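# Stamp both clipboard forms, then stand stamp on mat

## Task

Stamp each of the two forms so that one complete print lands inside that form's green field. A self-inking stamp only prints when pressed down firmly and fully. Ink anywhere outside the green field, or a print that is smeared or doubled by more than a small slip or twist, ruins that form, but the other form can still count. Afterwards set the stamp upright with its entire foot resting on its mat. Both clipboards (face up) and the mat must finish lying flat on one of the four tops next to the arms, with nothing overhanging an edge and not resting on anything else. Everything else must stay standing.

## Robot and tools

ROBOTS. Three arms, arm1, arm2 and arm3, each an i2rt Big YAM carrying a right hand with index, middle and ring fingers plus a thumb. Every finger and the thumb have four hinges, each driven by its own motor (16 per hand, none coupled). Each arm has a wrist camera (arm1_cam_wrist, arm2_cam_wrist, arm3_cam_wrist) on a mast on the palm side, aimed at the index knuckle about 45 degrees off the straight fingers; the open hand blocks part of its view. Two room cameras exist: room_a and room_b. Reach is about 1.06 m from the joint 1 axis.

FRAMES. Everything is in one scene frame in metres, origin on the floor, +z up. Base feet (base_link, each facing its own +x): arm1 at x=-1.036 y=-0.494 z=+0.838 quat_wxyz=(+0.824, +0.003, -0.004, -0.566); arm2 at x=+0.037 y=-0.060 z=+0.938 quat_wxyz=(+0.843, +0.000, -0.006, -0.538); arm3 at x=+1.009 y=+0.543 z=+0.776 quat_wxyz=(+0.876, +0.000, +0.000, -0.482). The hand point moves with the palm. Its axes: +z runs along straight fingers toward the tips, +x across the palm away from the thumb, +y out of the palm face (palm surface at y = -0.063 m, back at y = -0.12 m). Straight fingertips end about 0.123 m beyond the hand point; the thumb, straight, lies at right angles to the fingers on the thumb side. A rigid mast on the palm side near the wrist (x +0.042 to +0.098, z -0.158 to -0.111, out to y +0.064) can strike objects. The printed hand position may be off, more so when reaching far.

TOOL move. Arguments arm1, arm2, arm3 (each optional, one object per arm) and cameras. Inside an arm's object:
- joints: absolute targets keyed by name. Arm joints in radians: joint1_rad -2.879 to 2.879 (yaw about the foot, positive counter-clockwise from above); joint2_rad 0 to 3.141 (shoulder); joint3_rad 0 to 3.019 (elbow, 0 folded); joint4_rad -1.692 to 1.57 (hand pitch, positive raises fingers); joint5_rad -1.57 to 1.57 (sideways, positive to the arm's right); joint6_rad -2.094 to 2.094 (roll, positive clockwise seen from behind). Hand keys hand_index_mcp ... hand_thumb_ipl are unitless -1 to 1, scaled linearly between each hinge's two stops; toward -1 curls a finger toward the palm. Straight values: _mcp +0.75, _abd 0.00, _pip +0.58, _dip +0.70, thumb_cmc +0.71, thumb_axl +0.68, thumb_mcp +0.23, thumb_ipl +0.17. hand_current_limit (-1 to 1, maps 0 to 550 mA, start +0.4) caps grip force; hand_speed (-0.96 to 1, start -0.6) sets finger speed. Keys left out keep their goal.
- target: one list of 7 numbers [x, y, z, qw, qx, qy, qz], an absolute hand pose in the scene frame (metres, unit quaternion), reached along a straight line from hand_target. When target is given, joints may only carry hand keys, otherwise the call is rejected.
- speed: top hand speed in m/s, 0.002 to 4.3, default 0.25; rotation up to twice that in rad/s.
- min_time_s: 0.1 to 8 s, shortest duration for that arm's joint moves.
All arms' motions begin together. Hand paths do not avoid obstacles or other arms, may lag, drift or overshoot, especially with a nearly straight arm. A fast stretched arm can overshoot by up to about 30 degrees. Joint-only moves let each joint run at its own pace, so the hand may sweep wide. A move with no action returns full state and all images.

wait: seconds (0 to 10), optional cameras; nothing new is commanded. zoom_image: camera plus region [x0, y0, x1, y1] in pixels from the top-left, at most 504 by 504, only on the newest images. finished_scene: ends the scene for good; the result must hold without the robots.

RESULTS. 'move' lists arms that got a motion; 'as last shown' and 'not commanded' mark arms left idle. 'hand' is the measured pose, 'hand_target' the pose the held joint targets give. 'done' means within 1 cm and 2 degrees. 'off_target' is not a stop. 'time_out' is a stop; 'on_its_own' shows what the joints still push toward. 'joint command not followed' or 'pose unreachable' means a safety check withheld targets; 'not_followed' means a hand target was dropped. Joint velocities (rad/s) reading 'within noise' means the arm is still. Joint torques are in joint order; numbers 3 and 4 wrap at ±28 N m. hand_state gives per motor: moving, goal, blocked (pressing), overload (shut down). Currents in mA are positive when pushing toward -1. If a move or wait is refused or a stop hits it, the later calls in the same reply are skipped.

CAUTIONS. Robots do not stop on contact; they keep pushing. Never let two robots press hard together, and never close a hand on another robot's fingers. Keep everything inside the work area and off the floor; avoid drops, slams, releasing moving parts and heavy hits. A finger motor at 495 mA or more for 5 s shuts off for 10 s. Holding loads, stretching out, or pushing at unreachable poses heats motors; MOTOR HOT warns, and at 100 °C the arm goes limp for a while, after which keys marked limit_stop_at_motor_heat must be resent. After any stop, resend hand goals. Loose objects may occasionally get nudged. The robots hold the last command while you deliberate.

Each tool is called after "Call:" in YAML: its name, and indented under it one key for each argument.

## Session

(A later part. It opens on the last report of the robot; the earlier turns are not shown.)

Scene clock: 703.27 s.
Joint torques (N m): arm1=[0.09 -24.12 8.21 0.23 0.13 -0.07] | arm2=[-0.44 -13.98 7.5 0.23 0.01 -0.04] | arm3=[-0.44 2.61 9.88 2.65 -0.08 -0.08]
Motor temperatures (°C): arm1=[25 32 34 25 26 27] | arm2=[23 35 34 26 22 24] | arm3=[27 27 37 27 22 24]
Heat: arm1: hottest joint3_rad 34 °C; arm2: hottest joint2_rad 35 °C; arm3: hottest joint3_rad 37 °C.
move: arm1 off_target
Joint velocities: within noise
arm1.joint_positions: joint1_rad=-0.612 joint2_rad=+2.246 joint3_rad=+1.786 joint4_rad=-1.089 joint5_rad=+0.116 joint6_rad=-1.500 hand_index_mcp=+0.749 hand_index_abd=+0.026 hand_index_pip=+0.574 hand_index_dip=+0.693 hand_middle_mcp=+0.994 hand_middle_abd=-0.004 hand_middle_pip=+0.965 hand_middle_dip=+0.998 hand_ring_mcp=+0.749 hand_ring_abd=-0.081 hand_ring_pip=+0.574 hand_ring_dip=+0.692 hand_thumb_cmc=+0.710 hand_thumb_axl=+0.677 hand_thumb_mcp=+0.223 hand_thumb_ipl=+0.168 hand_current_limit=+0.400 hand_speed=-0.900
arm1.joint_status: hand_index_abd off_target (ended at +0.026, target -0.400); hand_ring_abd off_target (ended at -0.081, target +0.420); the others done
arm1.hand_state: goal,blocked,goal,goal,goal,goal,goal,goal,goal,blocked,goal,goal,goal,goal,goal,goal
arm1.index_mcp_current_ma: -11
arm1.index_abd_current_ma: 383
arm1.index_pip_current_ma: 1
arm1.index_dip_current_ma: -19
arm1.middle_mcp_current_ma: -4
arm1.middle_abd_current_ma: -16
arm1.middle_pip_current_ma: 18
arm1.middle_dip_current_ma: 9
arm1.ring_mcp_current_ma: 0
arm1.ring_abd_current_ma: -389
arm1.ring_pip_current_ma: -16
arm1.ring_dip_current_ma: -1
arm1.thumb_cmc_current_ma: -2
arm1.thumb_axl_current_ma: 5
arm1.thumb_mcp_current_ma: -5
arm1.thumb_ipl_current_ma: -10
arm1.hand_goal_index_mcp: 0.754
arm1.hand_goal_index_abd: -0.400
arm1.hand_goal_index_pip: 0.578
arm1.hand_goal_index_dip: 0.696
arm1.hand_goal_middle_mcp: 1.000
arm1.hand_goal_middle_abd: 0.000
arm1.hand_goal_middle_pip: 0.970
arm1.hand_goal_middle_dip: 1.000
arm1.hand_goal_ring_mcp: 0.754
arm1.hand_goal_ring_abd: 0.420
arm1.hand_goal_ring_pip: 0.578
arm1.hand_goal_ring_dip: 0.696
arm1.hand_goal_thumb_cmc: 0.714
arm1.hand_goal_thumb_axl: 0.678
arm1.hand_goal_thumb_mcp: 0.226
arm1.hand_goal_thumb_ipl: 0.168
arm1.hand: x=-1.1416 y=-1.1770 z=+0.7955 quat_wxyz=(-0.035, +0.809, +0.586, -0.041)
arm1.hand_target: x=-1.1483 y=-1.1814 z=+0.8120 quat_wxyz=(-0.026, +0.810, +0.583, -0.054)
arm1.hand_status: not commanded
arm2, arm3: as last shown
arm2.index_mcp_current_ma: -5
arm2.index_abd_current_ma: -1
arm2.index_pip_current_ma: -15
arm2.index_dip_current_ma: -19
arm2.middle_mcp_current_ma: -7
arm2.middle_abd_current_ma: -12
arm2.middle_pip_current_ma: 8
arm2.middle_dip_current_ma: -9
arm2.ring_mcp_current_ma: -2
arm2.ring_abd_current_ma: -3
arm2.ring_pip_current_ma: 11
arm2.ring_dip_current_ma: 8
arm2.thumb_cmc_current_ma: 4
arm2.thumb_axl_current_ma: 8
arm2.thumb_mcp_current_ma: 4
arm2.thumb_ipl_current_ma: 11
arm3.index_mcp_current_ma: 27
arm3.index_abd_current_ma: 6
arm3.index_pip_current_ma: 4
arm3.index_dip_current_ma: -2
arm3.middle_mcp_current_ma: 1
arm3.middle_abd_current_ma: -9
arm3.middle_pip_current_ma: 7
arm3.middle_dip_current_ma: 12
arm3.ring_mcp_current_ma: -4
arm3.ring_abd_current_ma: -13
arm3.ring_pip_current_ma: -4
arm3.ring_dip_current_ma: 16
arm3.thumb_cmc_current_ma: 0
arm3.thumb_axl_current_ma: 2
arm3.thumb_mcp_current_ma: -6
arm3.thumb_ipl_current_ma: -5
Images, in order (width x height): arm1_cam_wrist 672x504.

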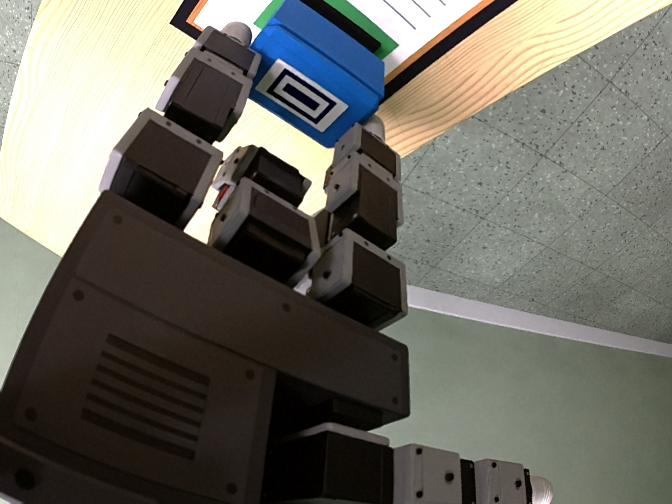

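Call:
move:
  arm1: {"joints":{"joint1_rad":-0.619,"joint2_rad":2.192,"joint3_rad":1.848,"joint4_rad":-1.122,"joint5_rad":0.119,"joint6_rad":-1.503},"min_time_s":2.5}

Call:
move:
  arm1: {"joints":{"joint1_rad":-0.619,"joint2_rad":2.08,"joint3_rad":1.907,"joint4_rad":-1.29,"joint5_rad":0.119,"joint6_rad":-1.503},"min_time_s":3}
  cameras: ["arm1_cam_wrist","room_a","room_b"]

Call:
zoom_image:
  camera: "room_a"
  region: [540, 260, 610, 320]

Call:
zoom_image:
  camera: "arm1_cam_wrist"
  region: [180, 0, 440, 195]

Scene clock: 706.97 s.
Joint torques (N m): arm1=[0.03 -24.64 12.38 -0.12 0.14 -0.07] | arm2=[-0.5 -13.92 7.5 0.24 0.01 -0.04] | arm3=[-0.15 2.49 9.91 2.7 -0.06 -0.08]
Motor temperatures (°C): arm1=[25 32 34 25 26 27] | arm2=[23 35 34 26 22 24] | arm3=[27 27 37 27 22 24]
Heat: arm1: hottest joint3_rad 34 °C; arm2: hottest joint2_rad 35 °C; arm3: hottest joint3_rad 37 °C.
move: arm1 done
Joint velocities: within noise
arm1.joint_positions: joint1_rad=-0.612 joint2_rad=+2.226 joint3_rad=+1.799 joint4_rad=-1.114 joint5_rad=+0.116 joint6_rad=-1.500 hand_index_mcp=+0.749 hand_index_abd=+0.026 hand_index_pip=+0.574 hand_index_dip=+0.693 hand_middle_mcp=+0.994 hand_middle_abd=-0.004 hand_middle_pip=+0.965 hand_middle_dip=+0.998 hand_ring_mcp=+0.749 hand_ring_abd=-0.081 hand_ring_pip=+0.574 hand_ring_dip=+0.692 hand_thumb_cmc=+0.710 hand_thumb_axl=+0.677 hand_thumb_mcp=+0.223 hand_thumb_ipl=+0.168 hand_current_limit=+0.400 hand_speed=-0.900
arm1.joint_status: all done
arm1.hand_state: goal,blocked,goal,goal,goal,goal,goal,goal,goal,blocked,goal,goal,goal,goal,goal,goal
arm1.index_mcp_current_ma: -15
arm1.index_abd_current_ma: 374
arm1.index_pip_current_ma: 4
arm1.index_dip_current_ma: -18
arm1.middle_mcp_current_ma: -22
arm1.middle_abd_current_ma: -9
arm1.middle_pip_current_ma: -2
arm1.middle_dip_current_ma: 6
arm1.ring_mcp_current_ma: -1
arm1.ring_abd_current_ma: -387
arm1.ring_pip_current_ma: 8
arm1.ring_dip_current_ma: 9
arm1.thumb_cmc_current_ma: -11
arm1.thumb_axl_current_ma: 19
arm1.thumb_mcp_current_ma: -9
arm1.thumb_ipl_current_ma: 0
arm1.hand_goal_index_mcp: 0.754
arm1.hand_goal_index_abd: -0.400
arm1.hand_goal_index_pip: 0.578
arm1.hand_goal_index_dip: 0.696
arm1.hand_goal_middle_mcp: 1.000
arm1.hand_goal_middle_abd: 0.000
arm1.hand_goal_middle_pip: 0.970
arm1.hand_goal_middle_dip: 1.000
arm1.hand_goal_ring_mcp: 0.754
arm1.hand_goal_ring_abd: 0.420
arm1.hand_goal_ring_pip: 0.578
arm1.hand_goal_ring_dip: 0.696
arm1.hand_goal_thumb_cmc: 0.714
arm1.hand_goal_thumb_axl: 0.678
arm1.hand_goal_thumb_mcp: 0.226
arm1.hand_goal_thumb_ipl: 0.168
arm1.hand: x=-1.1424 y=-1.1792 z=+0.8127 quat_wxyz=(-0.032, +0.809, +0.586, -0.044)
arm1.hand_target: x=-1.1533 y=-1.1994 z=+0.8548 quat_wxyz=(-0.009, +0.810, +0.581, -0.074)
arm1.hand_status: not commanded
arm2.joint_positions: joint1_rad=-0.095 joint2_rad=+1.708 joint3_rad=+2.007 joint4_rad=-1.591 joint5_rad=+0.007 joint6_rad=-1.299 hand_index_mcp=+0.745 hand_index_abd=+0.321 hand_index_pip=+0.573 hand_index_dip=+0.690 hand_middle_mcp=+0.988 hand_middle_abd=-0.009 hand_middle_pip=+0.961 hand_middle_dip=+0.996 hand_ring_mcp=+0.744 hand_ring_abd=-0.402 hand_ring_pip=+0.574 hand_ring_dip=+0.691 hand_thumb_cmc=+0.721 hand_thumb_axl=+0.677 hand_thumb_mcp=+0.219 hand_thumb_ipl=+0.168 hand_current_limit=+0.400 hand_speed=-0.800
arm2.joint_status: not commanded
arm2.hand_state: goal,goal,goal,goal,goal,goal,goal,goal,goal,goal,goal,goal,goal,goal,goal,goal
arm2.index_mcp_current_ma: 9
arm2.index_abd_current_ma: -11
arm2.index_pip_current_ma: -20
arm2.index_dip_current_ma: -4
arm2.middle_mcp_current_ma: -14
arm2.middle_abd_current_ma: 12
arm2.middle_pip_current_ma: 5
arm2.middle_dip_current_ma: -8
arm2.ring_mcp_current_ma: 2
arm2.ring_abd_current_ma: 6
arm2.ring_pip_current_ma: -13
arm2.ring_dip_current_ma: -4
arm2.thumb_cmc_current_ma: 26
arm2.thumb_axl_current_ma: 33
arm2.thumb_mcp_current_ma: -9
arm2.thumb_ipl_current_ma: 16
arm2.hand_goal_index_mcp: 0.754
arm2.hand_goal_index_abd: 0.340
arm2.hand_goal_index_pip: 0.578
arm2.hand_goal_index_dip: 0.696
arm2.hand_goal_middle_mcp: 1.000
arm2.hand_goal_middle_abd: 0.000
arm2.hand_goal_middle_pip: 0.970
arm2.hand_goal_middle_dip: 1.000
arm2.hand_goal_ring_mcp: 0.754
arm2.hand_goal_ring_abd: -0.420
arm2.hand_goal_ring_pip: 0.578
arm2.hand_goal_ring_dip: 0.696
arm2.hand_goal_thumb_cmc: 0.714
arm2.hand_goal_thumb_axl: 0.678
arm2.hand_goal_thumb_mcp: 0.226
arm2.hand_goal_thumb_ipl: 0.168
arm2.hand: x=+0.3087 y=-0.6153 z=+1.3267 quat_wxyz=(+0.128, +0.676, +0.722, -0.066)
arm2.hand_target: x=+0.3041 y=-0.6123 z=+1.3268 quat_wxyz=(+0.124, +0.679, +0.720, -0.065)
arm2.hand_status: not commanded
arm3.joint_positions: joint1_rad=-0.091 joint2_rad=+0.578 joint3_rad=+1.342 joint4_rad=-1.238 joint5_rad=-0.091 joint6_rad=+0.998 hand_index_mcp=+0.757 hand_index_abd=+0.000 hand_index_pip=+0.577 hand_index_dip=+0.696 hand_middle_mcp=+0.757 hand_middle_abd=+0.001 hand_middle_pip=+0.577 hand_middle_dip=+0.696 hand_ring_mcp=+0.757 hand_ring_abd=+0.001 hand_ring_pip=+0.577 hand_ring_dip=+0.696 hand_thumb_cmc=+0.717 hand_thumb_axl=+0.677 hand_thumb_mcp=+0.226 hand_thumb_ipl=+0.168 hand_current_limit=+0.400 hand_speed=-0.600
arm3.joint_status: not commanded
arm3.hand_state: goal,goal,goal,goal,goal,goal,goal,goal,goal,goal,goal,goal,goal,goal,goal,goal
arm3.index_mcp_current_ma: -2
arm3.index_abd_current_ma: 0
arm3.index_pip_current_ma: -7
arm3.index_dip_current_ma: -18
arm3.middle_mcp_current_ma: -4
arm3.middle_abd_current_ma: -20
arm3.middle_pip_current_ma: 2
arm3.middle_dip_current_ma: 5
arm3.ring_mcp_current_ma: -6
arm3.ring_abd_current_ma: -15
arm3.ring_pip_current_ma: -19
arm3.ring_dip_current_ma: 5
arm3.thumb_cmc_current_ma: -4
arm3.thumb_axl_current_ma: 8
arm3.thumb_mcp_current_ma: -7
arm3.thumb_ipl_current_ma: -2
arm3.hand_goal_index_mcp: 0.754
arm3.hand_goal_index_abd: 0.000
arm3.hand_goal_index_pip: 0.576
arm3.hand_goal_index_dip: 0.696
arm3.hand_goal_middle_mcp: 0.754
arm3.hand_goal_middle_abd: 0.000
arm3.hand_goal_middle_pip: 0.576
arm3.hand_goal_middle_dip: 0.696
arm3.hand_goal_ring_mcp: 0.754
arm3.hand_goal_ring_abd: 0.000
arm3.hand_goal_ring_pip: 0.576
arm3.hand_goal_ring_dip: 0.696
arm3.hand_goal_thumb_cmc: 0.714
arm3.hand_goal_thumb_axl: 0.678
arm3.hand_goal_thumb_mcp: 0.226
arm3.hand_goal_thumb_ipl: 0.168
arm3.hand: x=+1.0652 y=+0.2841 z=+1.3427 quat_wxyz=(+0.359, +0.830, -0.197, +0.379)
arm3.hand_target: x=+1.0637 y=+0.2869 z=+1.3560 quat_wxyz=(+0.369, +0.822, -0.195, +0.387)
arm3.hand_status: not commanded
pictures: none

Scene clock: 710.33 s.
Joint torques (N m): arm1=[0.09 -24.06 13.05 -0.27 0.14 -0.07] | arm2=[-0.5 -13.92 7.5 0.23 0.01 -0.04] | arm3=[-0.26 2.43 9.83 2.61 -0.06 -0.1]
Motor temperatures (°C): arm1=[25 32 35 25 26 27] | arm2=[23 35 34 26 22 24] | arm3=[27 27 37 27 22 24]
Heat: arm1: hottest joint3_rad 35 °C; arm2: hottest joint2_rad 35 °C; arm3: hottest joint3_rad 37 °C.
move: arm1 done
Joint velocities: within noise
arm1.joint_positions: joint1_rad=-0.612 joint2_rad=+2.113 joint3_rad=+1.856 joint4_rad=-1.282 joint5_rad=+0.116 joint6_rad=-1.500 hand_index_mcp=+0.749 hand_index_abd=+0.026 hand_index_pip=+0.574 hand_index_dip=+0.693 hand_middle_mcp=+0.994 hand_middle_abd=-0.004 hand_middle_pip=+0.965 hand_middle_dip=+0.998 hand_ring_mcp=+0.749 hand_ring_abd=-0.081 hand_ring_pip=+0.574 hand_ring_dip=+0.692 hand_thumb_cmc=+0.710 hand_thumb_axl=+0.677 hand_thumb_mcp=+0.223 hand_thumb_ipl=+0.168 hand_current_limit=+0.400 hand_speed=-0.900
arm1.joint_status: all done
arm1.hand_state: goal,blocked,goal,goal,goal,goal,goal,goal,goal,blocked,goal,goal,goal,goal,goal,goal
arm1.index_mcp_current_ma: -9
arm1.index_abd_current_ma: 374
arm1.index_pip_current_ma: -3
arm1.index_dip_current_ma: -4
arm1.middle_mcp_current_ma: -9
arm1.middle_abd_current_ma: -39
arm1.middle_pip_current_ma: -12
arm1.middle_dip_current_ma: 5
arm1.ring_mcp_current_ma: -13
arm1.ring_abd_current_ma: -390
arm1.ring_pip_current_ma: 0
arm1.ring_dip_current_ma: 19
arm1.thumb_cmc_current_ma: -10
arm1.thumb_axl_current_ma: 16
arm1.thumb_mcp_current_ma: -23
arm1.thumb_ipl_current_ma: -21
arm1.hand_goal_index_mcp: 0.754
arm1.hand_goal_index_abd: -0.400
arm1.hand_goal_index_pip: 0.578
arm1.hand_goal_index_dip: 0.696
arm1.hand_goal_middle_mcp: 1.000
arm1.hand_goal_middle_abd: 0.000
arm1.hand_goal_middle_pip: 0.970
arm1.hand_goal_middle_dip: 1.000
arm1.hand_goal_ring_mcp: 0.754
arm1.hand_goal_ring_abd: 0.420
arm1.hand_goal_ring_pip: 0.578
arm1.hand_goal_ring_dip: 0.696
arm1.hand_goal_thumb_cmc: 0.714
arm1.hand_goal_thumb_axl: 0.678
arm1.hand_goal_thumb_mcp: 0.226
arm1.hand_goal_thumb_ipl: 0.168
arm1.hand: x=-1.1412 y=-1.1707 z=+0.9044 quat_wxyz=(-0.032, +0.809, +0.586, -0.045)
arm1.hand_target: x=-1.1507 y=-1.1856 z=+0.9470 quat_wxyz=(-0.009, +0.810, +0.581, -0.075)
arm1.hand_status: not commanded
arm2, arm3: as last shown
arm2.index_mcp_current_ma: 6
arm2.index_pip_current_ma: -24
arm2.index_dip_current_ma: 9
arm2.middle_mcp_current_ma: 0
arm2.middle_abd_current_ma: -15
arm2.middle_pip_current_ma: -10
arm2.middle_dip_current_ma: -11
arm2.ring_mcp_current_ma: -13
arm2.ring_abd_current_ma: -19
arm2.ring_pip_current_ma: 4
arm2.ring_dip_current_ma: -14
arm2.thumb_cmc_current_ma: 0
arm2.thumb_axl_current_ma: -3
arm2.thumb_mcp_current_ma: 1
arm2.thumb_ipl_current_ma: 4
arm3.index_mcp_current_ma: 2
arm3.index_abd_current_ma: 11
arm3.index_pip_current_ma: 3
arm3.index_dip_current_ma: -7
arm3.middle_mcp_current_ma: -9
arm3.middle_abd_current_ma: -1
arm3.middle_pip_current_ma: 3
arm3.middle_dip_current_ma: 8
arm3.ring_mcp_current_ma: 3
arm3.ring_abd_current_ma: -13
arm3.ring_pip_current_ma: 4
arm3.ring_dip_current_ma: -4
arm3.thumb_cmc_current_ma: -6
arm3.thumb_axl_current_ma: 2
arm3.thumb_mcp_current_ma: -3
arm3.thumb_ipl_current_ma: -7
Images, in order (width x height): arm1_cam_wrist 672x504, room_a 672x504, room_b 672x504.

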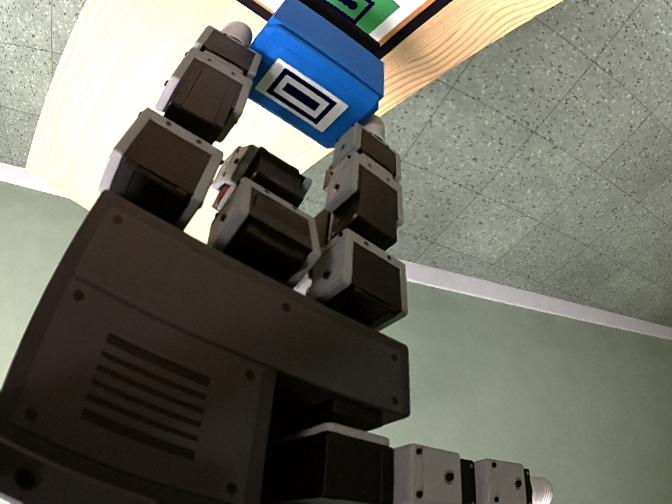

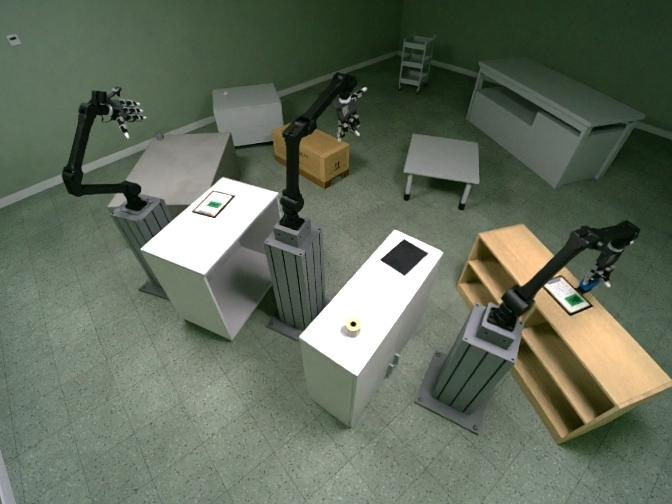

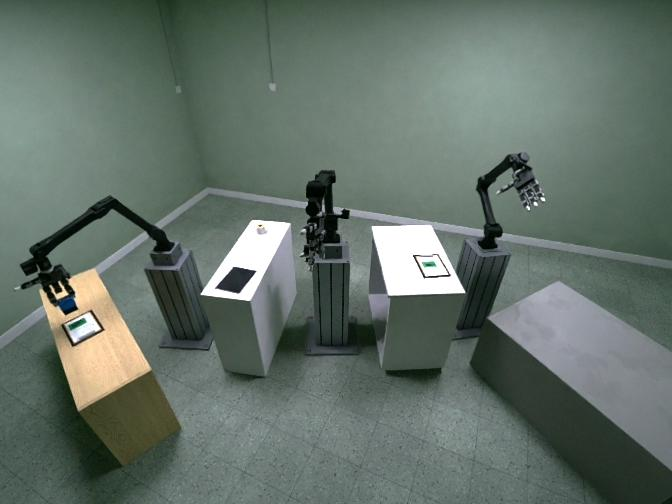

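Scaled by 7.200 from the camera's image (finer frame: 960x720).

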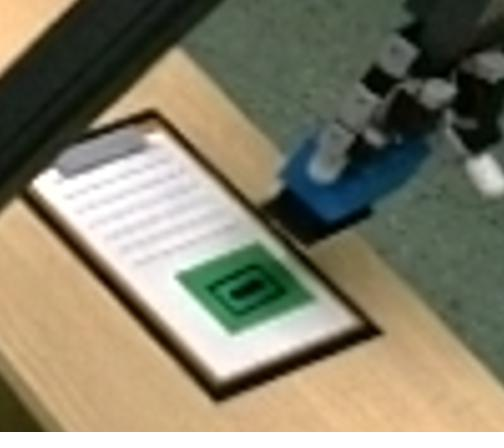

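Scaled by 1.938 from the camera's image (finer frame: 960x720).

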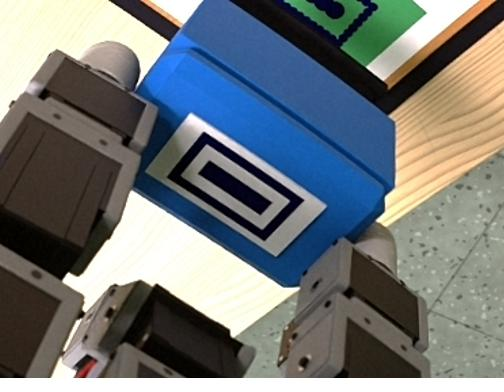

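Call:
move:
  arm1: {"joints":{"joint1_rad":-0.62,"joint2_rad":1.93,"joint3_rad":1.97,"joint4_rad":-1.58,"joint5_rad":0.119,"joint6_rad":-1.503},"min_time_s":3}
  cameras: ["arm1_cam_wrist"]

Call:
zoom_image:
  camera: "arm1_cam_wrist"
  region: [180, 0, 440, 195]

Scene clock: 717.93 s.
Joint torques (N m): arm1=[0.03 -22.53 13.26 -0.46 0.14 -0.07] | arm2=[-0.56 -13.92 7.51 0.24 0.01 -0.04] | arm3=[-0.38 2.08 9.94 2.66 -0.08 -0.1]
Motor temperatures (°C): arm1=[25 33 37 25 26 27] | arm2=[23 35 34 26 22 24] | arm3=[27 27 37 27 22 24]
Heat: arm1: hottest joint3_rad 37 °C; arm2: hottest joint2_rad 35 °C; arm3: hottest joint3_rad 37 °C.
move: arm1 done
Joint velocities: within noise
arm1.joint_positions: joint1_rad=-0.612 joint2_rad=+1.959 joint3_rad=+1.919 joint4_rad=-1.571 joint5_rad=+0.116 joint6_rad=-1.500 hand_index_mcp=+0.749 hand_index_abd=+0.026 hand_index_pip=+0.574 hand_index_dip=+0.693 hand_middle_mcp=+0.994 hand_middle_abd=-0.004 hand_middle_pip=+0.965 hand_middle_dip=+0.998 hand_ring_mcp=+0.749 hand_ring_abd=-0.081 hand_ring_pip=+0.574 hand_ring_dip=+0.692 hand_thumb_cmc=+0.710 hand_thumb_axl=+0.677 hand_thumb_mcp=+0.223 hand_thumb_ipl=+0.168 hand_current_limit=+0.400 hand_speed=-0.900
arm1.joint_status: all done
arm1.hand_state: goal,blocked,goal,goal,goal,goal,goal,goal,goal,blocked,goal,goal,goal,goal,goal,goal
arm1.index_mcp_current_ma: -24
arm1.index_abd_current_ma: 392
arm1.index_pip_current_ma: 2
arm1.index_dip_current_ma: -13
arm1.middle_mcp_current_ma: -27
arm1.middle_abd_current_ma: -23
arm1.middle_pip_current_ma: -10
arm1.middle_dip_current_ma: 10
arm1.ring_mcp_current_ma: 4
arm1.ring_abd_current_ma: -393
arm1.ring_pip_current_ma: 14
arm1.ring_dip_current_ma: 19
arm1.thumb_cmc_current_ma: -11
arm1.thumb_axl_current_ma: 4
arm1.thumb_mcp_current_ma: -4
arm1.thumb_ipl_current_ma: -1
arm1.hand_goal_index_mcp: 0.754
arm1.hand_goal_index_abd: -0.400
arm1.hand_goal_index_pip: 0.578
arm1.hand_goal_index_dip: 0.696
arm1.hand_goal_middle_mcp: 1.000
arm1.hand_goal_middle_abd: 0.000
arm1.hand_goal_middle_pip: 0.970
arm1.hand_goal_middle_dip: 1.000
arm1.hand_goal_ring_mcp: 0.754
arm1.hand_goal_ring_abd: 0.420
arm1.hand_goal_ring_pip: 0.578
arm1.hand_goal_ring_dip: 0.696
arm1.hand_goal_thumb_cmc: 0.714
arm1.hand_goal_thumb_axl: 0.678
arm1.hand_goal_thumb_mcp: 0.226
arm1.hand_goal_thumb_ipl: 0.168
arm1.hand: x=-1.1294 y=-1.1186 z=+1.0199 quat_wxyz=(-0.055, +0.807, +0.587, -0.017)
arm1.hand_target: x=-1.1372 y=-1.1261 z=+1.0580 quat_wxyz=(-0.033, +0.810, +0.584, -0.045)
arm1.hand_status: not commanded
arm2, arm3: as last shown
arm2.index_mcp_current_ma: -18
arm2.index_abd_current_ma: -18
arm2.index_pip_current_ma: -12
arm2.index_dip_current_ma: 3
arm2.middle_mcp_current_ma: -1
arm2.middle_abd_current_ma: 5
arm2.middle_pip_current_ma: 16
arm2.middle_dip_current_ma: -4
arm2.ring_mcp_current_ma: -16
arm2.ring_abd_current_ma: -16
arm2.ring_pip_current_ma: -6
arm2.ring_dip_current_ma: -18
arm2.thumb_cmc_current_ma: 5
arm2.thumb_mcp_current_ma: -11
arm2.thumb_ipl_current_ma: -5
arm3.index_mcp_current_ma: 12
arm3.index_abd_current_ma: 6
arm3.index_pip_current_ma: 5
arm3.index_dip_current_ma: -12
arm3.middle_mcp_current_ma: 3
arm3.middle_abd_current_ma: -6
arm3.middle_pip_current_ma: 1
arm3.middle_dip_current_ma: 19
arm3.ring_mcp_current_ma: -3
arm3.ring_abd_current_ma: -5
arm3.ring_pip_current_ma: -5
arm3.ring_dip_current_ma: 21
arm3.thumb_cmc_current_ma: 16
arm3.thumb_axl_current_ma: -1
arm3.thumb_mcp_current_ma: 11
arm3.thumb_ipl_current_ma: -5
Images, in order (width x height): arm1_cam_wrist 672x504.

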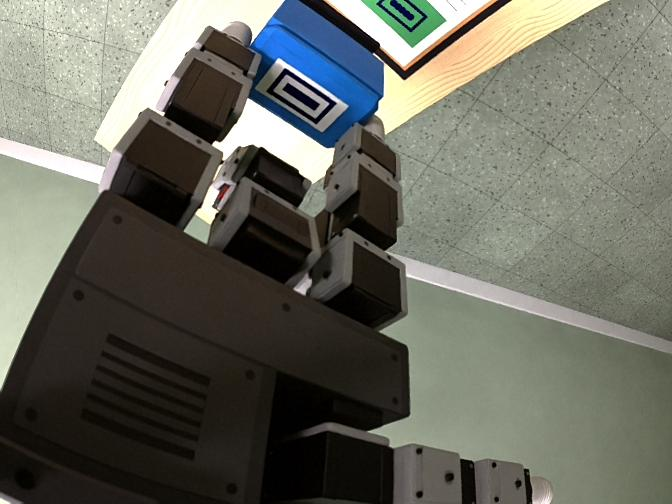

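Scaled by 1.938 from the camera's image (finer frame: 960x720).

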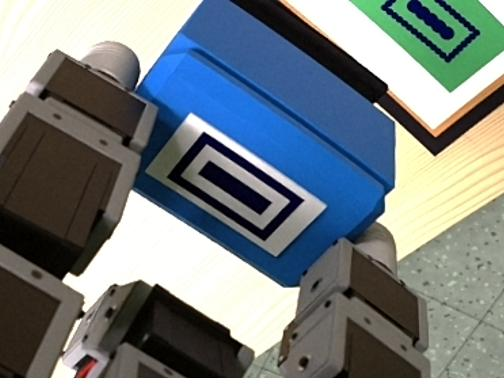

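Call:
zoom_image:
  camera: "arm1_cam_wrist"
  region: [340, 0, 480, 80]

Call:
move:
  arm1: {"joints":{"joint1_rad":1.18,"joint2_rad":1.90,"joint3_rad":1.97,"joint4_rad":-1.64,"joint5_rad":-0.075,"joint6_rad":1.056},"min_time_s":7}
  cameras: ["arm1_cam_wrist","room_a","room_b"]

Call:
zoom_image:
  camera: "arm1_cam_wrist"
  region: [180, 0, 440, 195]

Scaled by 3.600 from the camera's image (finer frame: 960x720).

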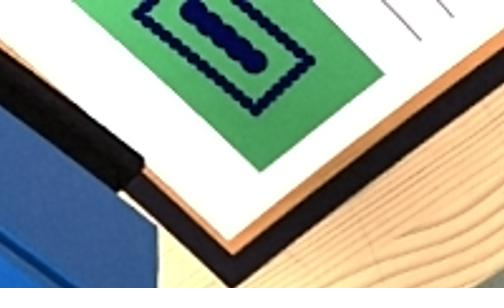

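Scene clock: 726.20 s.
Joint torques (N m): arm1=[-0.03 -21.54 13.05 -0.55 -0.13 0.04] | arm2=[-0.5 -13.92 7.5 0.24 0.01 -0.04] | arm3=[-0.38 2.2 9.84 2.76 -0.1 -0.08]
Motor temperatures (°C): arm1=[25 33 39 25 26 27] | arm2=[23 35 34 26 22 24] | arm3=[27 27 37 27 22 24]
Heat: arm1: hottest joint3_rad 39 °C; arm2: hottest joint2_rad 35 °C; arm3: hottest joint3_rad 37 °C.
move: arm1 done
Joint velocities: within noise
arm1.joint_positions: joint1_rad=+1.185 joint2_rad=+1.932 joint3_rad=+1.919 joint4_rad=-1.632 joint5_rad=-0.074 joint6_rad=+1.048 hand_index_mcp=+0.750 hand_index_abd=+0.026 hand_index_pip=+0.574 hand_index_dip=+0.693 hand_middle_mcp=+0.994 hand_middle_abd=-0.004 hand_middle_pip=+0.965 hand_middle_dip=+0.998 hand_ring_mcp=+0.749 hand_ring_abd=-0.081 hand_ring_pip=+0.574 hand_ring_dip=+0.693 hand_thumb_cmc=+0.711 hand_thumb_axl=+0.677 hand_thumb_mcp=+0.223 hand_thumb_ipl=+0.168 hand_current_limit=+0.400 hand_speed=-0.900
arm1.joint_status: all done
arm1.hand_state: goal,blocked,goal,goal,goal,goal,goal,goal,goal,blocked,goal,goal,goal,goal,goal,goal
arm1.index_mcp_current_ma: 7
arm1.index_abd_current_ma: 371
arm1.index_pip_current_ma: 1
arm1.index_dip_current_ma: -26
arm1.middle_mcp_current_ma: -25
arm1.middle_abd_current_ma: -9
arm1.middle_pip_current_ma: 0
arm1.middle_dip_current_ma: -4
arm1.ring_mcp_current_ma: -12
arm1.ring_abd_current_ma: -390
arm1.ring_pip_current_ma: 10
arm1.ring_dip_current_ma: 15
arm1.thumb_cmc_current_ma: -15
arm1.thumb_axl_current_ma: -9
arm1.thumb_mcp_current_ma: -2
arm1.thumb_ipl_current_ma: -17
arm1.hand_goal_index_mcp: 0.754
arm1.hand_goal_index_abd: -0.400
arm1.hand_goal_index_pip: 0.578
arm1.hand_goal_index_dip: 0.696
arm1.hand_goal_middle_mcp: 1.000
arm1.hand_goal_middle_abd: 0.000
arm1.hand_goal_middle_pip: 0.970
arm1.hand_goal_middle_dip: 1.000
arm1.hand_goal_ring_mcp: 0.754
arm1.hand_goal_ring_abd: 0.420
arm1.hand_goal_ring_pip: 0.578
arm1.hand_goal_ring_dip: 0.696
arm1.hand_goal_thumb_cmc: 0.714
arm1.hand_goal_thumb_axl: 0.678
arm1.hand_goal_thumb_mcp: 0.226
arm1.hand_goal_thumb_ipl: 0.168
arm1.hand: x=-0.4341 y=-0.5778 z=+1.0460 quat_wxyz=(-0.045, +0.967, +0.248, -0.020)
arm1.hand_target: x=-0.4282 y=-0.5812 z=+1.0849 quat_wxyz=(-0.035, +0.969, +0.243, +0.016)
arm1.hand_status: not commanded
arm2, arm3: as last shown
arm2.index_mcp_current_ma: -9
arm2.index_abd_current_ma: -3
arm2.index_pip_current_ma: 3
arm2.index_dip_current_ma: -10
arm2.middle_mcp_current_ma: 2
arm2.middle_abd_current_ma: -3
arm2.middle_pip_current_ma: 6
arm2.middle_dip_current_ma: 15
arm2.ring_mcp_current_ma: 0
arm2.ring_abd_current_ma: 7
arm2.ring_pip_current_ma: -10
arm2.ring_dip_current_ma: -22
arm2.thumb_cmc_current_ma: 23
arm2.thumb_axl_current_ma: 1
arm2.thumb_mcp_current_ma: 16
arm2.thumb_ipl_current_ma: 5
arm3.index_mcp_current_ma: 7
arm3.index_abd_current_ma: 8
arm3.index_pip_current_ma: -13
arm3.index_dip_current_ma: 4
arm3.middle_mcp_current_ma: 11
arm3.middle_abd_current_ma: -14
arm3.middle_pip_current_ma: 5
arm3.middle_dip_current_ma: 2
arm3.ring_mcp_current_ma: -7
arm3.ring_abd_current_ma: -1
arm3.ring_pip_current_ma: 6
arm3.ring_dip_current_ma: -9
arm3.thumb_cmc_current_ma: 10
arm3.thumb_axl_current_ma: 9
arm3.thumb_mcp_current_ma: -12
arm3.thumb_ipl_current_ma: 0
Images, in order (width x height): arm1_cam_wrist 672x504, room_a 672x504, room_b 672x504.

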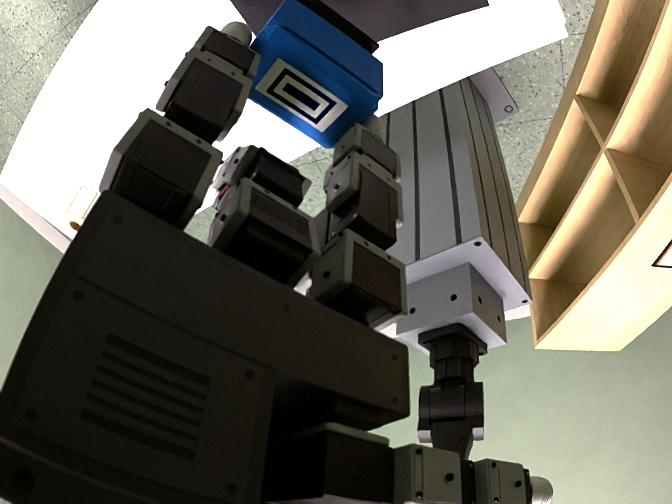

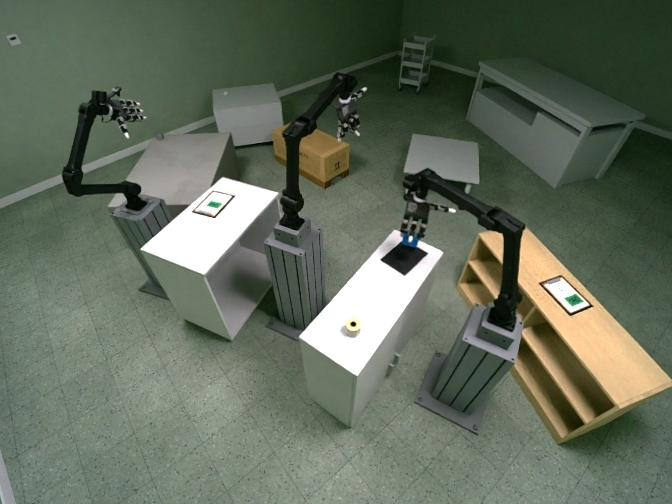

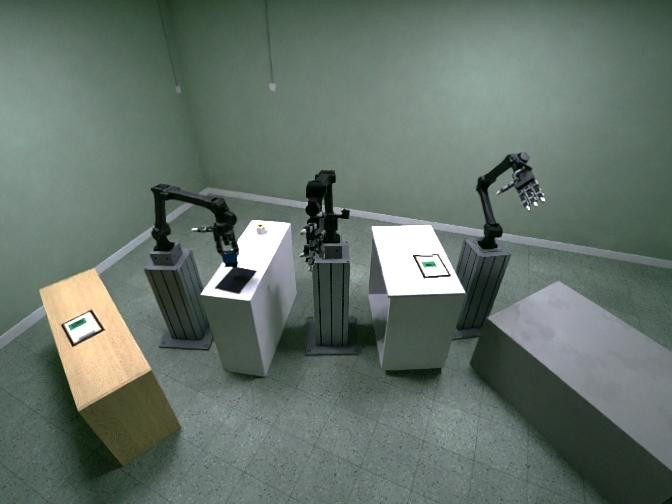

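Scaled by 1.938 from the camera's image (finer frame: 960x720).

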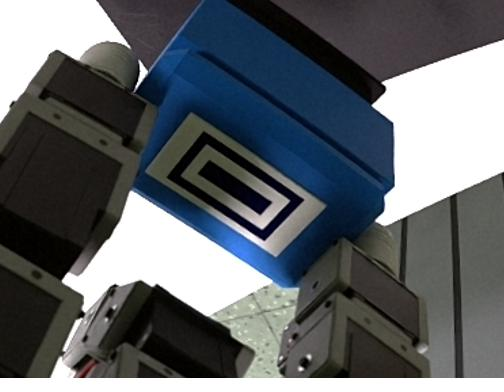

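Call:
move:
  arm1: {"joints":{"joint1_rad":1.151,"joint2_rad":2.05,"joint3_rad":1.92,"joint4_rad":-1.513,"joint5_rad":-0.078,"joint6_rad":1.056},"min_time_s":4}
  cameras: ["arm1_cam_wrist","room_a","room_b"]

Call:
zoom_image:
  camera: "room_a"
  region: [370, 220, 450, 285]

Call:
zoom_image:
  camera: "room_b"
  region: [200, 235, 280, 300]

Call:
zoom_image:
  camera: "arm1_cam_wrist"
  region: [180, 0, 440, 195]

Scene clock: 732.17 s.
Joint torques (N m): arm1=[-0.38 -20.42 9.21 0.05 -0.23 0.03] | arm2=[-0.5 -13.92 7.51 0.23 0.01 -0.04] | arm3=[-0.73 2.43 9.88 2.66 -0.11 -0.09]
Motor temperatures (°C): arm1=[25 33 39 25 26 27] | arm2=[23 35 34 26 22 24] | arm3=[27 27 37 27 22 24]
Heat: arm1: hottest joint3_rad 39 °C; arm2: hottest joint2_rad 35 °C; arm3: hottest joint3_rad 37 °C.
move: arm1 done
Joint velocities: within noise
arm1.joint_positions: joint1_rad=+1.161 joint2_rad=+2.056 joint3_rad=+1.913 joint4_rad=-1.521 joint5_rad=-0.074 joint6_rad=+1.048 hand_index_mcp=+0.750 hand_index_abd=+0.026 hand_index_pip=+0.574 hand_index_dip=+0.693 hand_middle_mcp=+0.994 hand_middle_abd=-0.004 hand_middle_pip=+0.965 hand_middle_dip=+0.998 hand_ring_mcp=+0.749 hand_ring_abd=-0.081 hand_ring_pip=+0.574 hand_ring_dip=+0.693 hand_thumb_cmc=+0.711 hand_thumb_axl=+0.677 hand_thumb_mcp=+0.223 hand_thumb_ipl=+0.168 hand_current_limit=+0.400 hand_speed=-0.900
arm1.joint_status: all done
arm1.hand_state: goal,blocked,goal,goal,goal,goal,goal,goal,goal,blocked,goal,goal,goal,goal,goal,goal
arm1.index_mcp_current_ma: -33
arm1.index_abd_current_ma: 376
arm1.index_pip_current_ma: 3
arm1.index_dip_current_ma: -26
arm1.middle_mcp_current_ma: -18
arm1.middle_abd_current_ma: -19
arm1.middle_pip_current_ma: -7
arm1.middle_dip_current_ma: 0
arm1.ring_mcp_current_ma: 10
arm1.ring_abd_current_ma: -393
arm1.ring_pip_current_ma: -13
arm1.ring_dip_current_ma: -16
arm1.thumb_cmc_current_ma: -15
arm1.thumb_axl_current_ma: -5
arm1.thumb_mcp_current_ma: 0
arm1.thumb_ipl_current_ma: -20
arm1.hand_goal_index_mcp: 0.754
arm1.hand_goal_index_abd: -0.400
arm1.hand_goal_index_pip: 0.578
arm1.hand_goal_index_dip: 0.696
arm1.hand_goal_middle_mcp: 1.000
arm1.hand_goal_middle_abd: 0.000
arm1.hand_goal_middle_pip: 0.970
arm1.hand_goal_middle_dip: 1.000
arm1.hand_goal_ring_mcp: 0.754
arm1.hand_goal_ring_abd: 0.420
arm1.hand_goal_ring_pip: 0.578
arm1.hand_goal_ring_dip: 0.696
arm1.hand_goal_thumb_cmc: 0.714
arm1.hand_goal_thumb_axl: 0.678
arm1.hand_goal_thumb_mcp: 0.226
arm1.hand_goal_thumb_ipl: 0.168
arm1.hand: x=-0.4050 y=-0.5935 z=+0.9696 quat_wxyz=(-0.048, +0.970, +0.236, -0.029)
arm1.hand_target: x=-0.4025 y=-0.5998 z=+0.9763 quat_wxyz=(-0.047, +0.972, +0.228, -0.018)
arm1.hand_status: not commanded
arm2, arm3: as last shown
arm2.index_mcp_current_ma: -6
arm2.index_abd_current_ma: -23
arm2.index_pip_current_ma: -14
arm2.index_dip_current_ma: -1
arm2.middle_mcp_current_ma: 4
arm2.middle_abd_current_ma: -4
arm2.middle_pip_current_ma: 20
arm2.middle_dip_current_ma: -24
arm2.ring_mcp_current_ma: -24
arm2.ring_abd_current_ma: -16
arm2.ring_pip_current_ma: -8
arm2.ring_dip_current_ma: -7
arm2.thumb_cmc_current_ma: -1
arm2.thumb_axl_current_ma: 12
arm2.thumb_mcp_current_ma: 7
arm2.thumb_ipl_current_ma: 14
arm3.index_mcp_current_ma: 13
arm3.index_abd_current_ma: 14
arm3.index_pip_current_ma: -3
arm3.index_dip_current_ma: -18
arm3.middle_mcp_current_ma: -5
arm3.middle_abd_current_ma: 3
arm3.middle_pip_current_ma: -7
arm3.middle_dip_current_ma: -2
arm3.ring_mcp_current_ma: -8
arm3.ring_abd_current_ma: 2
arm3.ring_pip_current_ma: -6
arm3.ring_dip_current_ma: 15
arm3.thumb_cmc_current_ma: 1
arm3.thumb_axl_current_ma: 18
arm3.thumb_mcp_current_ma: 1
arm3.thumb_ipl_current_ma: -15
Images, in order (width x height): arm1_cam_wrist 672x504, room_a 672x504, room_b 672x504.

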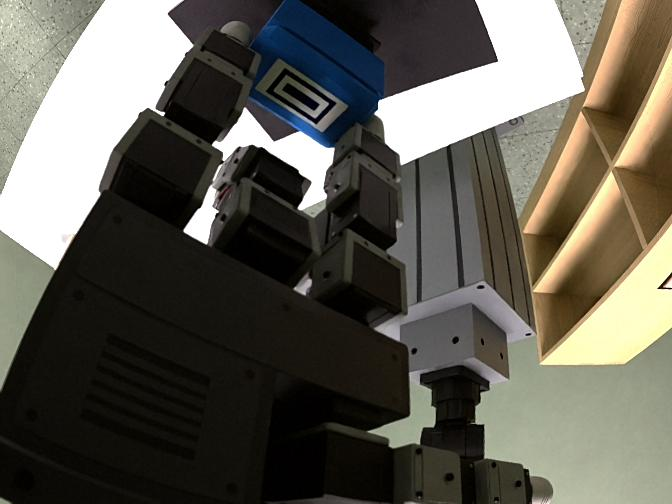

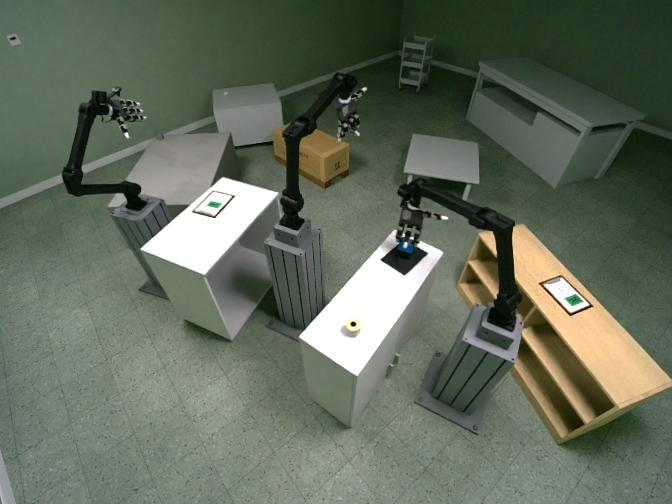

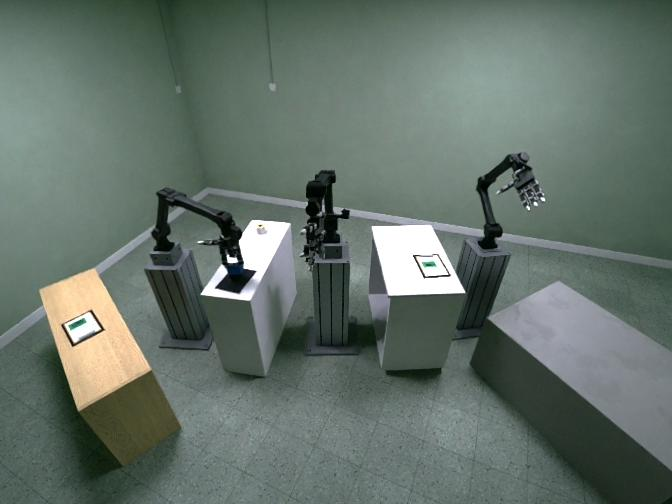

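Scaled by 6.300 from the camera's image (finer frame: 960x720).

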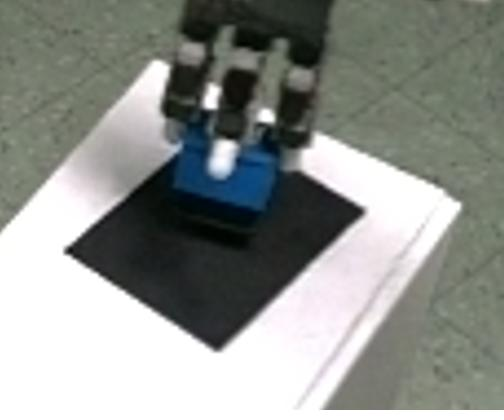

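Scaled by 6.300 from the camera's image (finer frame: 960x720).

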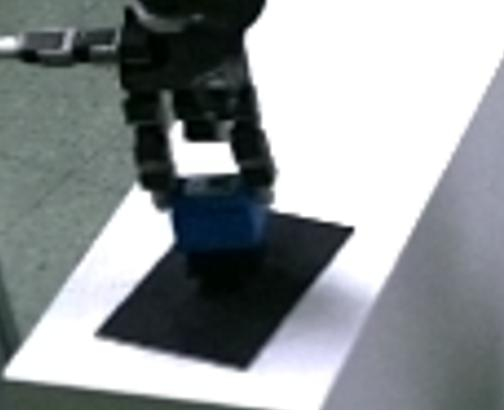

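Scaled by 1.938 from the camera's image (finer frame: 960x720).

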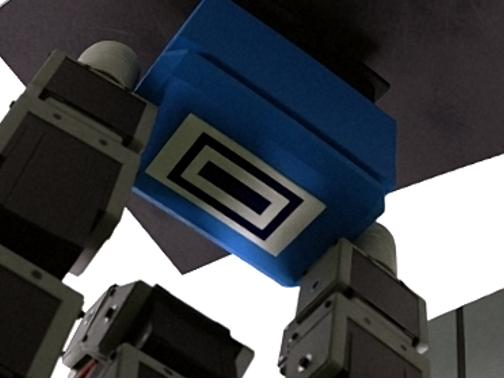

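Call:
move:
  arm1: {"joints":{"joint1_rad":1.151,"joint2_rad":2.054,"joint3_rad":1.9,"joint4_rad":-1.481,"joint5_rad":-0.078,"joint6_rad":1.056},"min_time_s":2}
  cameras: ["arm1_cam_wrist","room_b"]

Call:
zoom_image:
  camera: "room_b"
  region: [200, 235, 280, 300]

Call:
zoom_image:
  camera: "arm1_cam_wrist"
  region: [180, 0, 440, 195]

Scene clock: 735.77 s.
Joint torques (N m): arm1=[-0.32 -20.6 9.13 0.08 -0.23 0.03] | arm2=[-0.5 -13.92 7.5 0.24 0.01 -0.04] | arm3=[-0.67 2.78 9.98 2.77 -0.09 -0.09]
Motor temperatures (°C): arm1=[25 33 39 25 26 27] | arm2=[23 35 34 26 22 24] | arm3=[27 27 37 27 22 24]
Heat: arm1: hottest joint3_rad 39 °C; arm2: hottest joint2_rad 35 °C; arm3: hottest joint3_rad 37 °C.
move: arm1 done
Joint velocities: within noise
arm1.joint_positions: joint1_rad=+1.161 joint2_rad=+2.058 joint3_rad=+1.894 joint4_rad=-1.489 joint5_rad=-0.074 joint6_rad=+1.048 hand_index_mcp=+0.750 hand_index_abd=+0.026 hand_index_pip=+0.574 hand_index_dip=+0.693 hand_middle_mcp=+0.994 hand_middle_abd=-0.004 hand_middle_pip=+0.965 hand_middle_dip=+0.998 hand_ring_mcp=+0.749 hand_ring_abd=-0.081 hand_ring_pip=+0.574 hand_ring_dip=+0.693 hand_thumb_cmc=+0.711 hand_thumb_axl=+0.677 hand_thumb_mcp=+0.223 hand_thumb_ipl=+0.168 hand_current_limit=+0.400 hand_speed=-0.900
arm1.joint_status: all done
arm1.hand_state: goal,blocked,goal,goal,goal,goal,goal,goal,goal,blocked,goal,goal,goal,goal,goal,goal
arm1.index_mcp_current_ma: -21
arm1.index_abd_current_ma: 377
arm1.index_pip_current_ma: 1
arm1.index_dip_current_ma: -4
arm1.middle_mcp_current_ma: -16
arm1.middle_abd_current_ma: -10
arm1.middle_pip_current_ma: -10
arm1.middle_dip_current_ma: -10
arm1.ring_mcp_current_ma: 1
arm1.ring_abd_current_ma: -413
arm1.ring_pip_current_ma: 4
arm1.ring_dip_current_ma: -12
arm1.thumb_cmc_current_ma: 0
arm1.thumb_axl_current_ma: -6
arm1.thumb_mcp_current_ma: -13
arm1.thumb_ipl_current_ma: -15
arm1.hand_goal_index_mcp: 0.754
arm1.hand_goal_index_abd: -0.400
arm1.hand_goal_index_pip: 0.578
arm1.hand_goal_index_dip: 0.696
arm1.hand_goal_middle_mcp: 1.000
arm1.hand_goal_middle_abd: 0.000
arm1.hand_goal_middle_pip: 0.970
arm1.hand_goal_middle_dip: 1.000
arm1.hand_goal_ring_mcp: 0.754
arm1.hand_goal_ring_abd: 0.420
arm1.hand_goal_ring_pip: 0.578
arm1.hand_goal_ring_dip: 0.696
arm1.hand_goal_thumb_cmc: 0.714
arm1.hand_goal_thumb_axl: 0.678
arm1.hand_goal_thumb_mcp: 0.226
arm1.hand_goal_thumb_ipl: 0.168
arm1.hand: x=-0.4028 y=-0.5936 z=+0.9615 quat_wxyz=(-0.046, +0.970, +0.236, -0.024)
arm1.hand_target: x=-0.4003 y=-0.5997 z=+0.9663 quat_wxyz=(-0.046, +0.973, +0.228, -0.014)
arm1.hand_status: not commanded
arm2, arm3: as last shown
arm2.index_mcp_current_ma: -5
arm2.index_abd_current_ma: -16
arm2.index_pip_current_ma: -31
arm2.index_dip_current_ma: -2
arm2.middle_mcp_current_ma: 0
arm2.middle_abd_current_ma: -7
arm2.middle_pip_current_ma: -23
arm2.middle_dip_current_ma: -20
arm2.ring_mcp_current_ma: -18
arm2.ring_abd_current_ma: -23
arm2.ring_pip_current_ma: -12
arm2.ring_dip_current_ma: -6
arm2.thumb_cmc_current_ma: 13
arm2.thumb_axl_current_ma: 19
arm2.thumb_mcp_current_ma: -10
arm2.thumb_ipl_current_ma: 0
arm3.index_mcp_current_ma: 1
arm3.index_abd_current_ma: 9
arm3.index_pip_current_ma: 3
arm3.index_dip_current_ma: 8
arm3.middle_mcp_current_ma: 9
arm3.middle_abd_current_ma: -6
arm3.middle_pip_current_ma: -3
arm3.middle_dip_current_ma: 4
arm3.ring_mcp_current_ma: -5
arm3.ring_abd_current_ma: -14
arm3.ring_pip_current_ma: -10
arm3.ring_dip_current_ma: 10
arm3.thumb_cmc_current_ma: 15
arm3.thumb_axl_current_ma: 17
arm3.thumb_mcp_current_ma: -14
arm3.thumb_ipl_current_ma: -12
Images, in order (width x height): arm1_cam_wrist 672x504, room_b 672x504.

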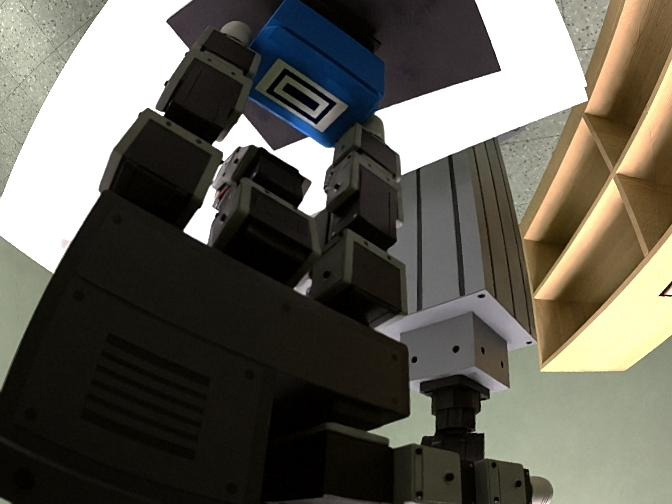

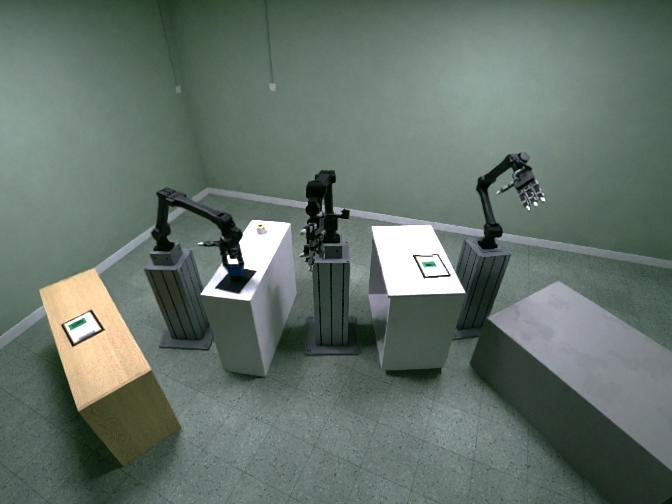

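Scaled by 6.300 from the camera's image (finer frame: 960x720).

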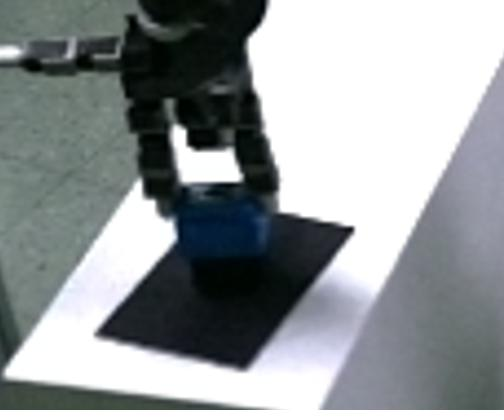

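Scaled by 1.938 from the camera's image (finer frame: 960x720).

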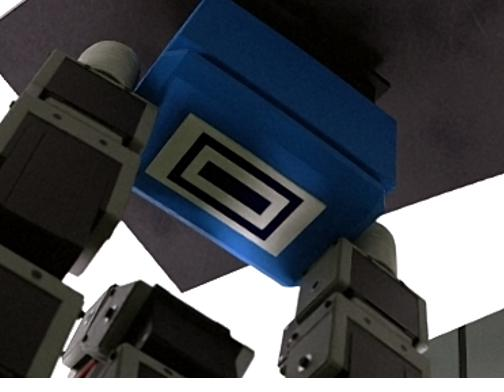

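Call:
move:
  arm1: {"joints":{"joint1_rad":1.151,"joint2_rad":2.056,"joint3_rad":1.892,"joint4_rad":-1.472,"joint5_rad":-0.078,"joint6_rad":1.056},"min_time_s":1.5}
  cameras: ["arm1_cam_wrist"]

Call:
zoom_image:
  camera: "arm1_cam_wrist"
  region: [180, 0, 440, 195]

Scene clock: 739.40 s.
Joint torques (N m): arm1=[-0.32 -20.66 9.11 0.09 -0.23 0.03] | arm2=[-0.5 -13.92 7.5 0.23 0.01 -0.04] | arm3=[-0.44 2.26 9.85 2.66 -0.1 -0.07]
Motor temperatures (°C): arm1=[25 33 39 25 26 27] | arm2=[23 35 34 26 22 24] | arm3=[27 27 37 27 22 24]
Heat: arm1: hottest joint3_rad 39 °C; arm2: hottest joint2_rad 35 °C; arm3: hottest joint3_rad 37 °C.
move: arm1 done
Joint velocities: within noise
arm1.joint_positions: joint1_rad=+1.161 joint2_rad=+2.060 joint3_rad=+1.886 joint4_rad=-1.480 joint5_rad=-0.075 joint6_rad=+1.048 hand_index_mcp=+0.750 hand_index_abd=+0.026 hand_index_pip=+0.574 hand_index_dip=+0.693 hand_middle_mcp=+0.994 hand_middle_abd=-0.004 hand_middle_pip=+0.965 hand_middle_dip=+0.998 hand_ring_mcp=+0.749 hand_ring_abd=-0.081 hand_ring_pip=+0.574 hand_ring_dip=+0.693 hand_thumb_cmc=+0.711 hand_thumb_axl=+0.677 hand_thumb_mcp=+0.223 hand_thumb_ipl=+0.168 hand_current_limit=+0.400 hand_speed=-0.900
arm1.joint_status: all done
arm1.hand_state: goal,blocked,goal,goal,goal,goal,goal,goal,goal,blocked,goal,goal,goal,goal,goal,goal
arm1.index_mcp_current_ma: -16
arm1.index_abd_current_ma: 395
arm1.index_pip_current_ma: -3
arm1.index_dip_current_ma: -16
arm1.middle_mcp_current_ma: -17
arm1.middle_abd_current_ma: -21
arm1.middle_pip_current_ma: 17
arm1.middle_dip_current_ma: -5
arm1.ring_mcp_current_ma: 9
arm1.ring_abd_current_ma: -402
arm1.ring_pip_current_ma: 24
arm1.ring_dip_current_ma: 0
arm1.thumb_cmc_current_ma: -7
arm1.thumb_axl_current_ma: 17
arm1.thumb_mcp_current_ma: -4
arm1.thumb_ipl_current_ma: 5
arm1.hand_goal_index_mcp: 0.754
arm1.hand_goal_index_abd: -0.400
arm1.hand_goal_index_pip: 0.578
arm1.hand_goal_index_dip: 0.696
arm1.hand_goal_middle_mcp: 1.000
arm1.hand_goal_middle_abd: 0.000
arm1.hand_goal_middle_pip: 0.970
arm1.hand_goal_middle_dip: 1.000
arm1.hand_goal_ring_mcp: 0.754
arm1.hand_goal_ring_abd: 0.420
arm1.hand_goal_ring_pip: 0.578
arm1.hand_goal_ring_dip: 0.696
arm1.hand_goal_thumb_cmc: 0.714
arm1.hand_goal_thumb_axl: 0.678
arm1.hand_goal_thumb_mcp: 0.226
arm1.hand_goal_thumb_ipl: 0.168
arm1.hand: x=-0.4031 y=-0.5935 z=+0.9573 quat_wxyz=(-0.047, +0.970, +0.236, -0.024)
arm1.hand_target: x=-0.4006 y=-0.5996 z=+0.9618 quat_wxyz=(-0.046, +0.972, +0.228, -0.015)
arm1.hand_status: not commanded
arm2, arm3: as last shown
arm2.index_mcp_current_ma: 8
arm2.index_abd_current_ma: -9
arm2.index_pip_current_ma: -6
arm2.index_dip_current_ma: -3
arm2.middle_mcp_current_ma: 9
arm2.middle_abd_current_ma: -12
arm2.middle_pip_current_ma: 8
arm2.middle_dip_current_ma: -10
arm2.ring_mcp_current_ma: -6
arm2.ring_abd_current_ma: 1
arm2.ring_pip_current_ma: -18
arm2.thumb_cmc_current_ma: 12
arm2.thumb_axl_current_ma: 21
arm2.thumb_mcp_current_ma: 5
arm2.thumb_ipl_current_ma: -4
arm3.index_mcp_current_ma: 5
arm3.index_abd_current_ma: 13
arm3.index_pip_current_ma: 0
arm3.index_dip_current_ma: -3
arm3.middle_mcp_current_ma: 13
arm3.middle_abd_current_ma: -10
arm3.middle_pip_current_ma: 4
arm3.middle_dip_current_ma: 14
arm3.ring_mcp_current_ma: -9
arm3.ring_abd_current_ma: 5
arm3.ring_pip_current_ma: 2
arm3.ring_dip_current_ma: -5
arm3.thumb_cmc_current_ma: 1
arm3.thumb_axl_current_ma: 19
arm3.thumb_mcp_current_ma: -8
arm3.thumb_ipl_current_ma: 2
Images, in order (width x height): arm1_cam_wrist 672x504.

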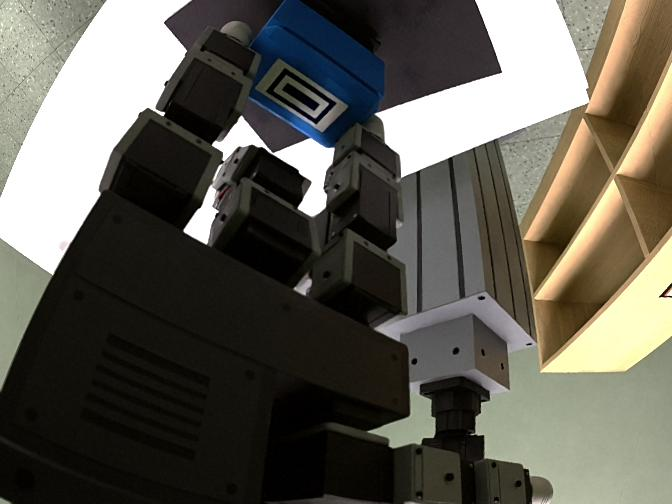

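Scaled by 1.938 from the camera's image (finer frame: 960x720).

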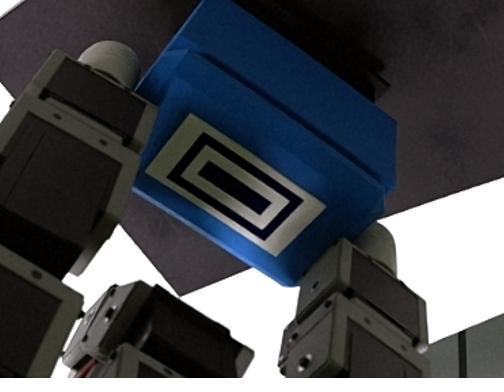

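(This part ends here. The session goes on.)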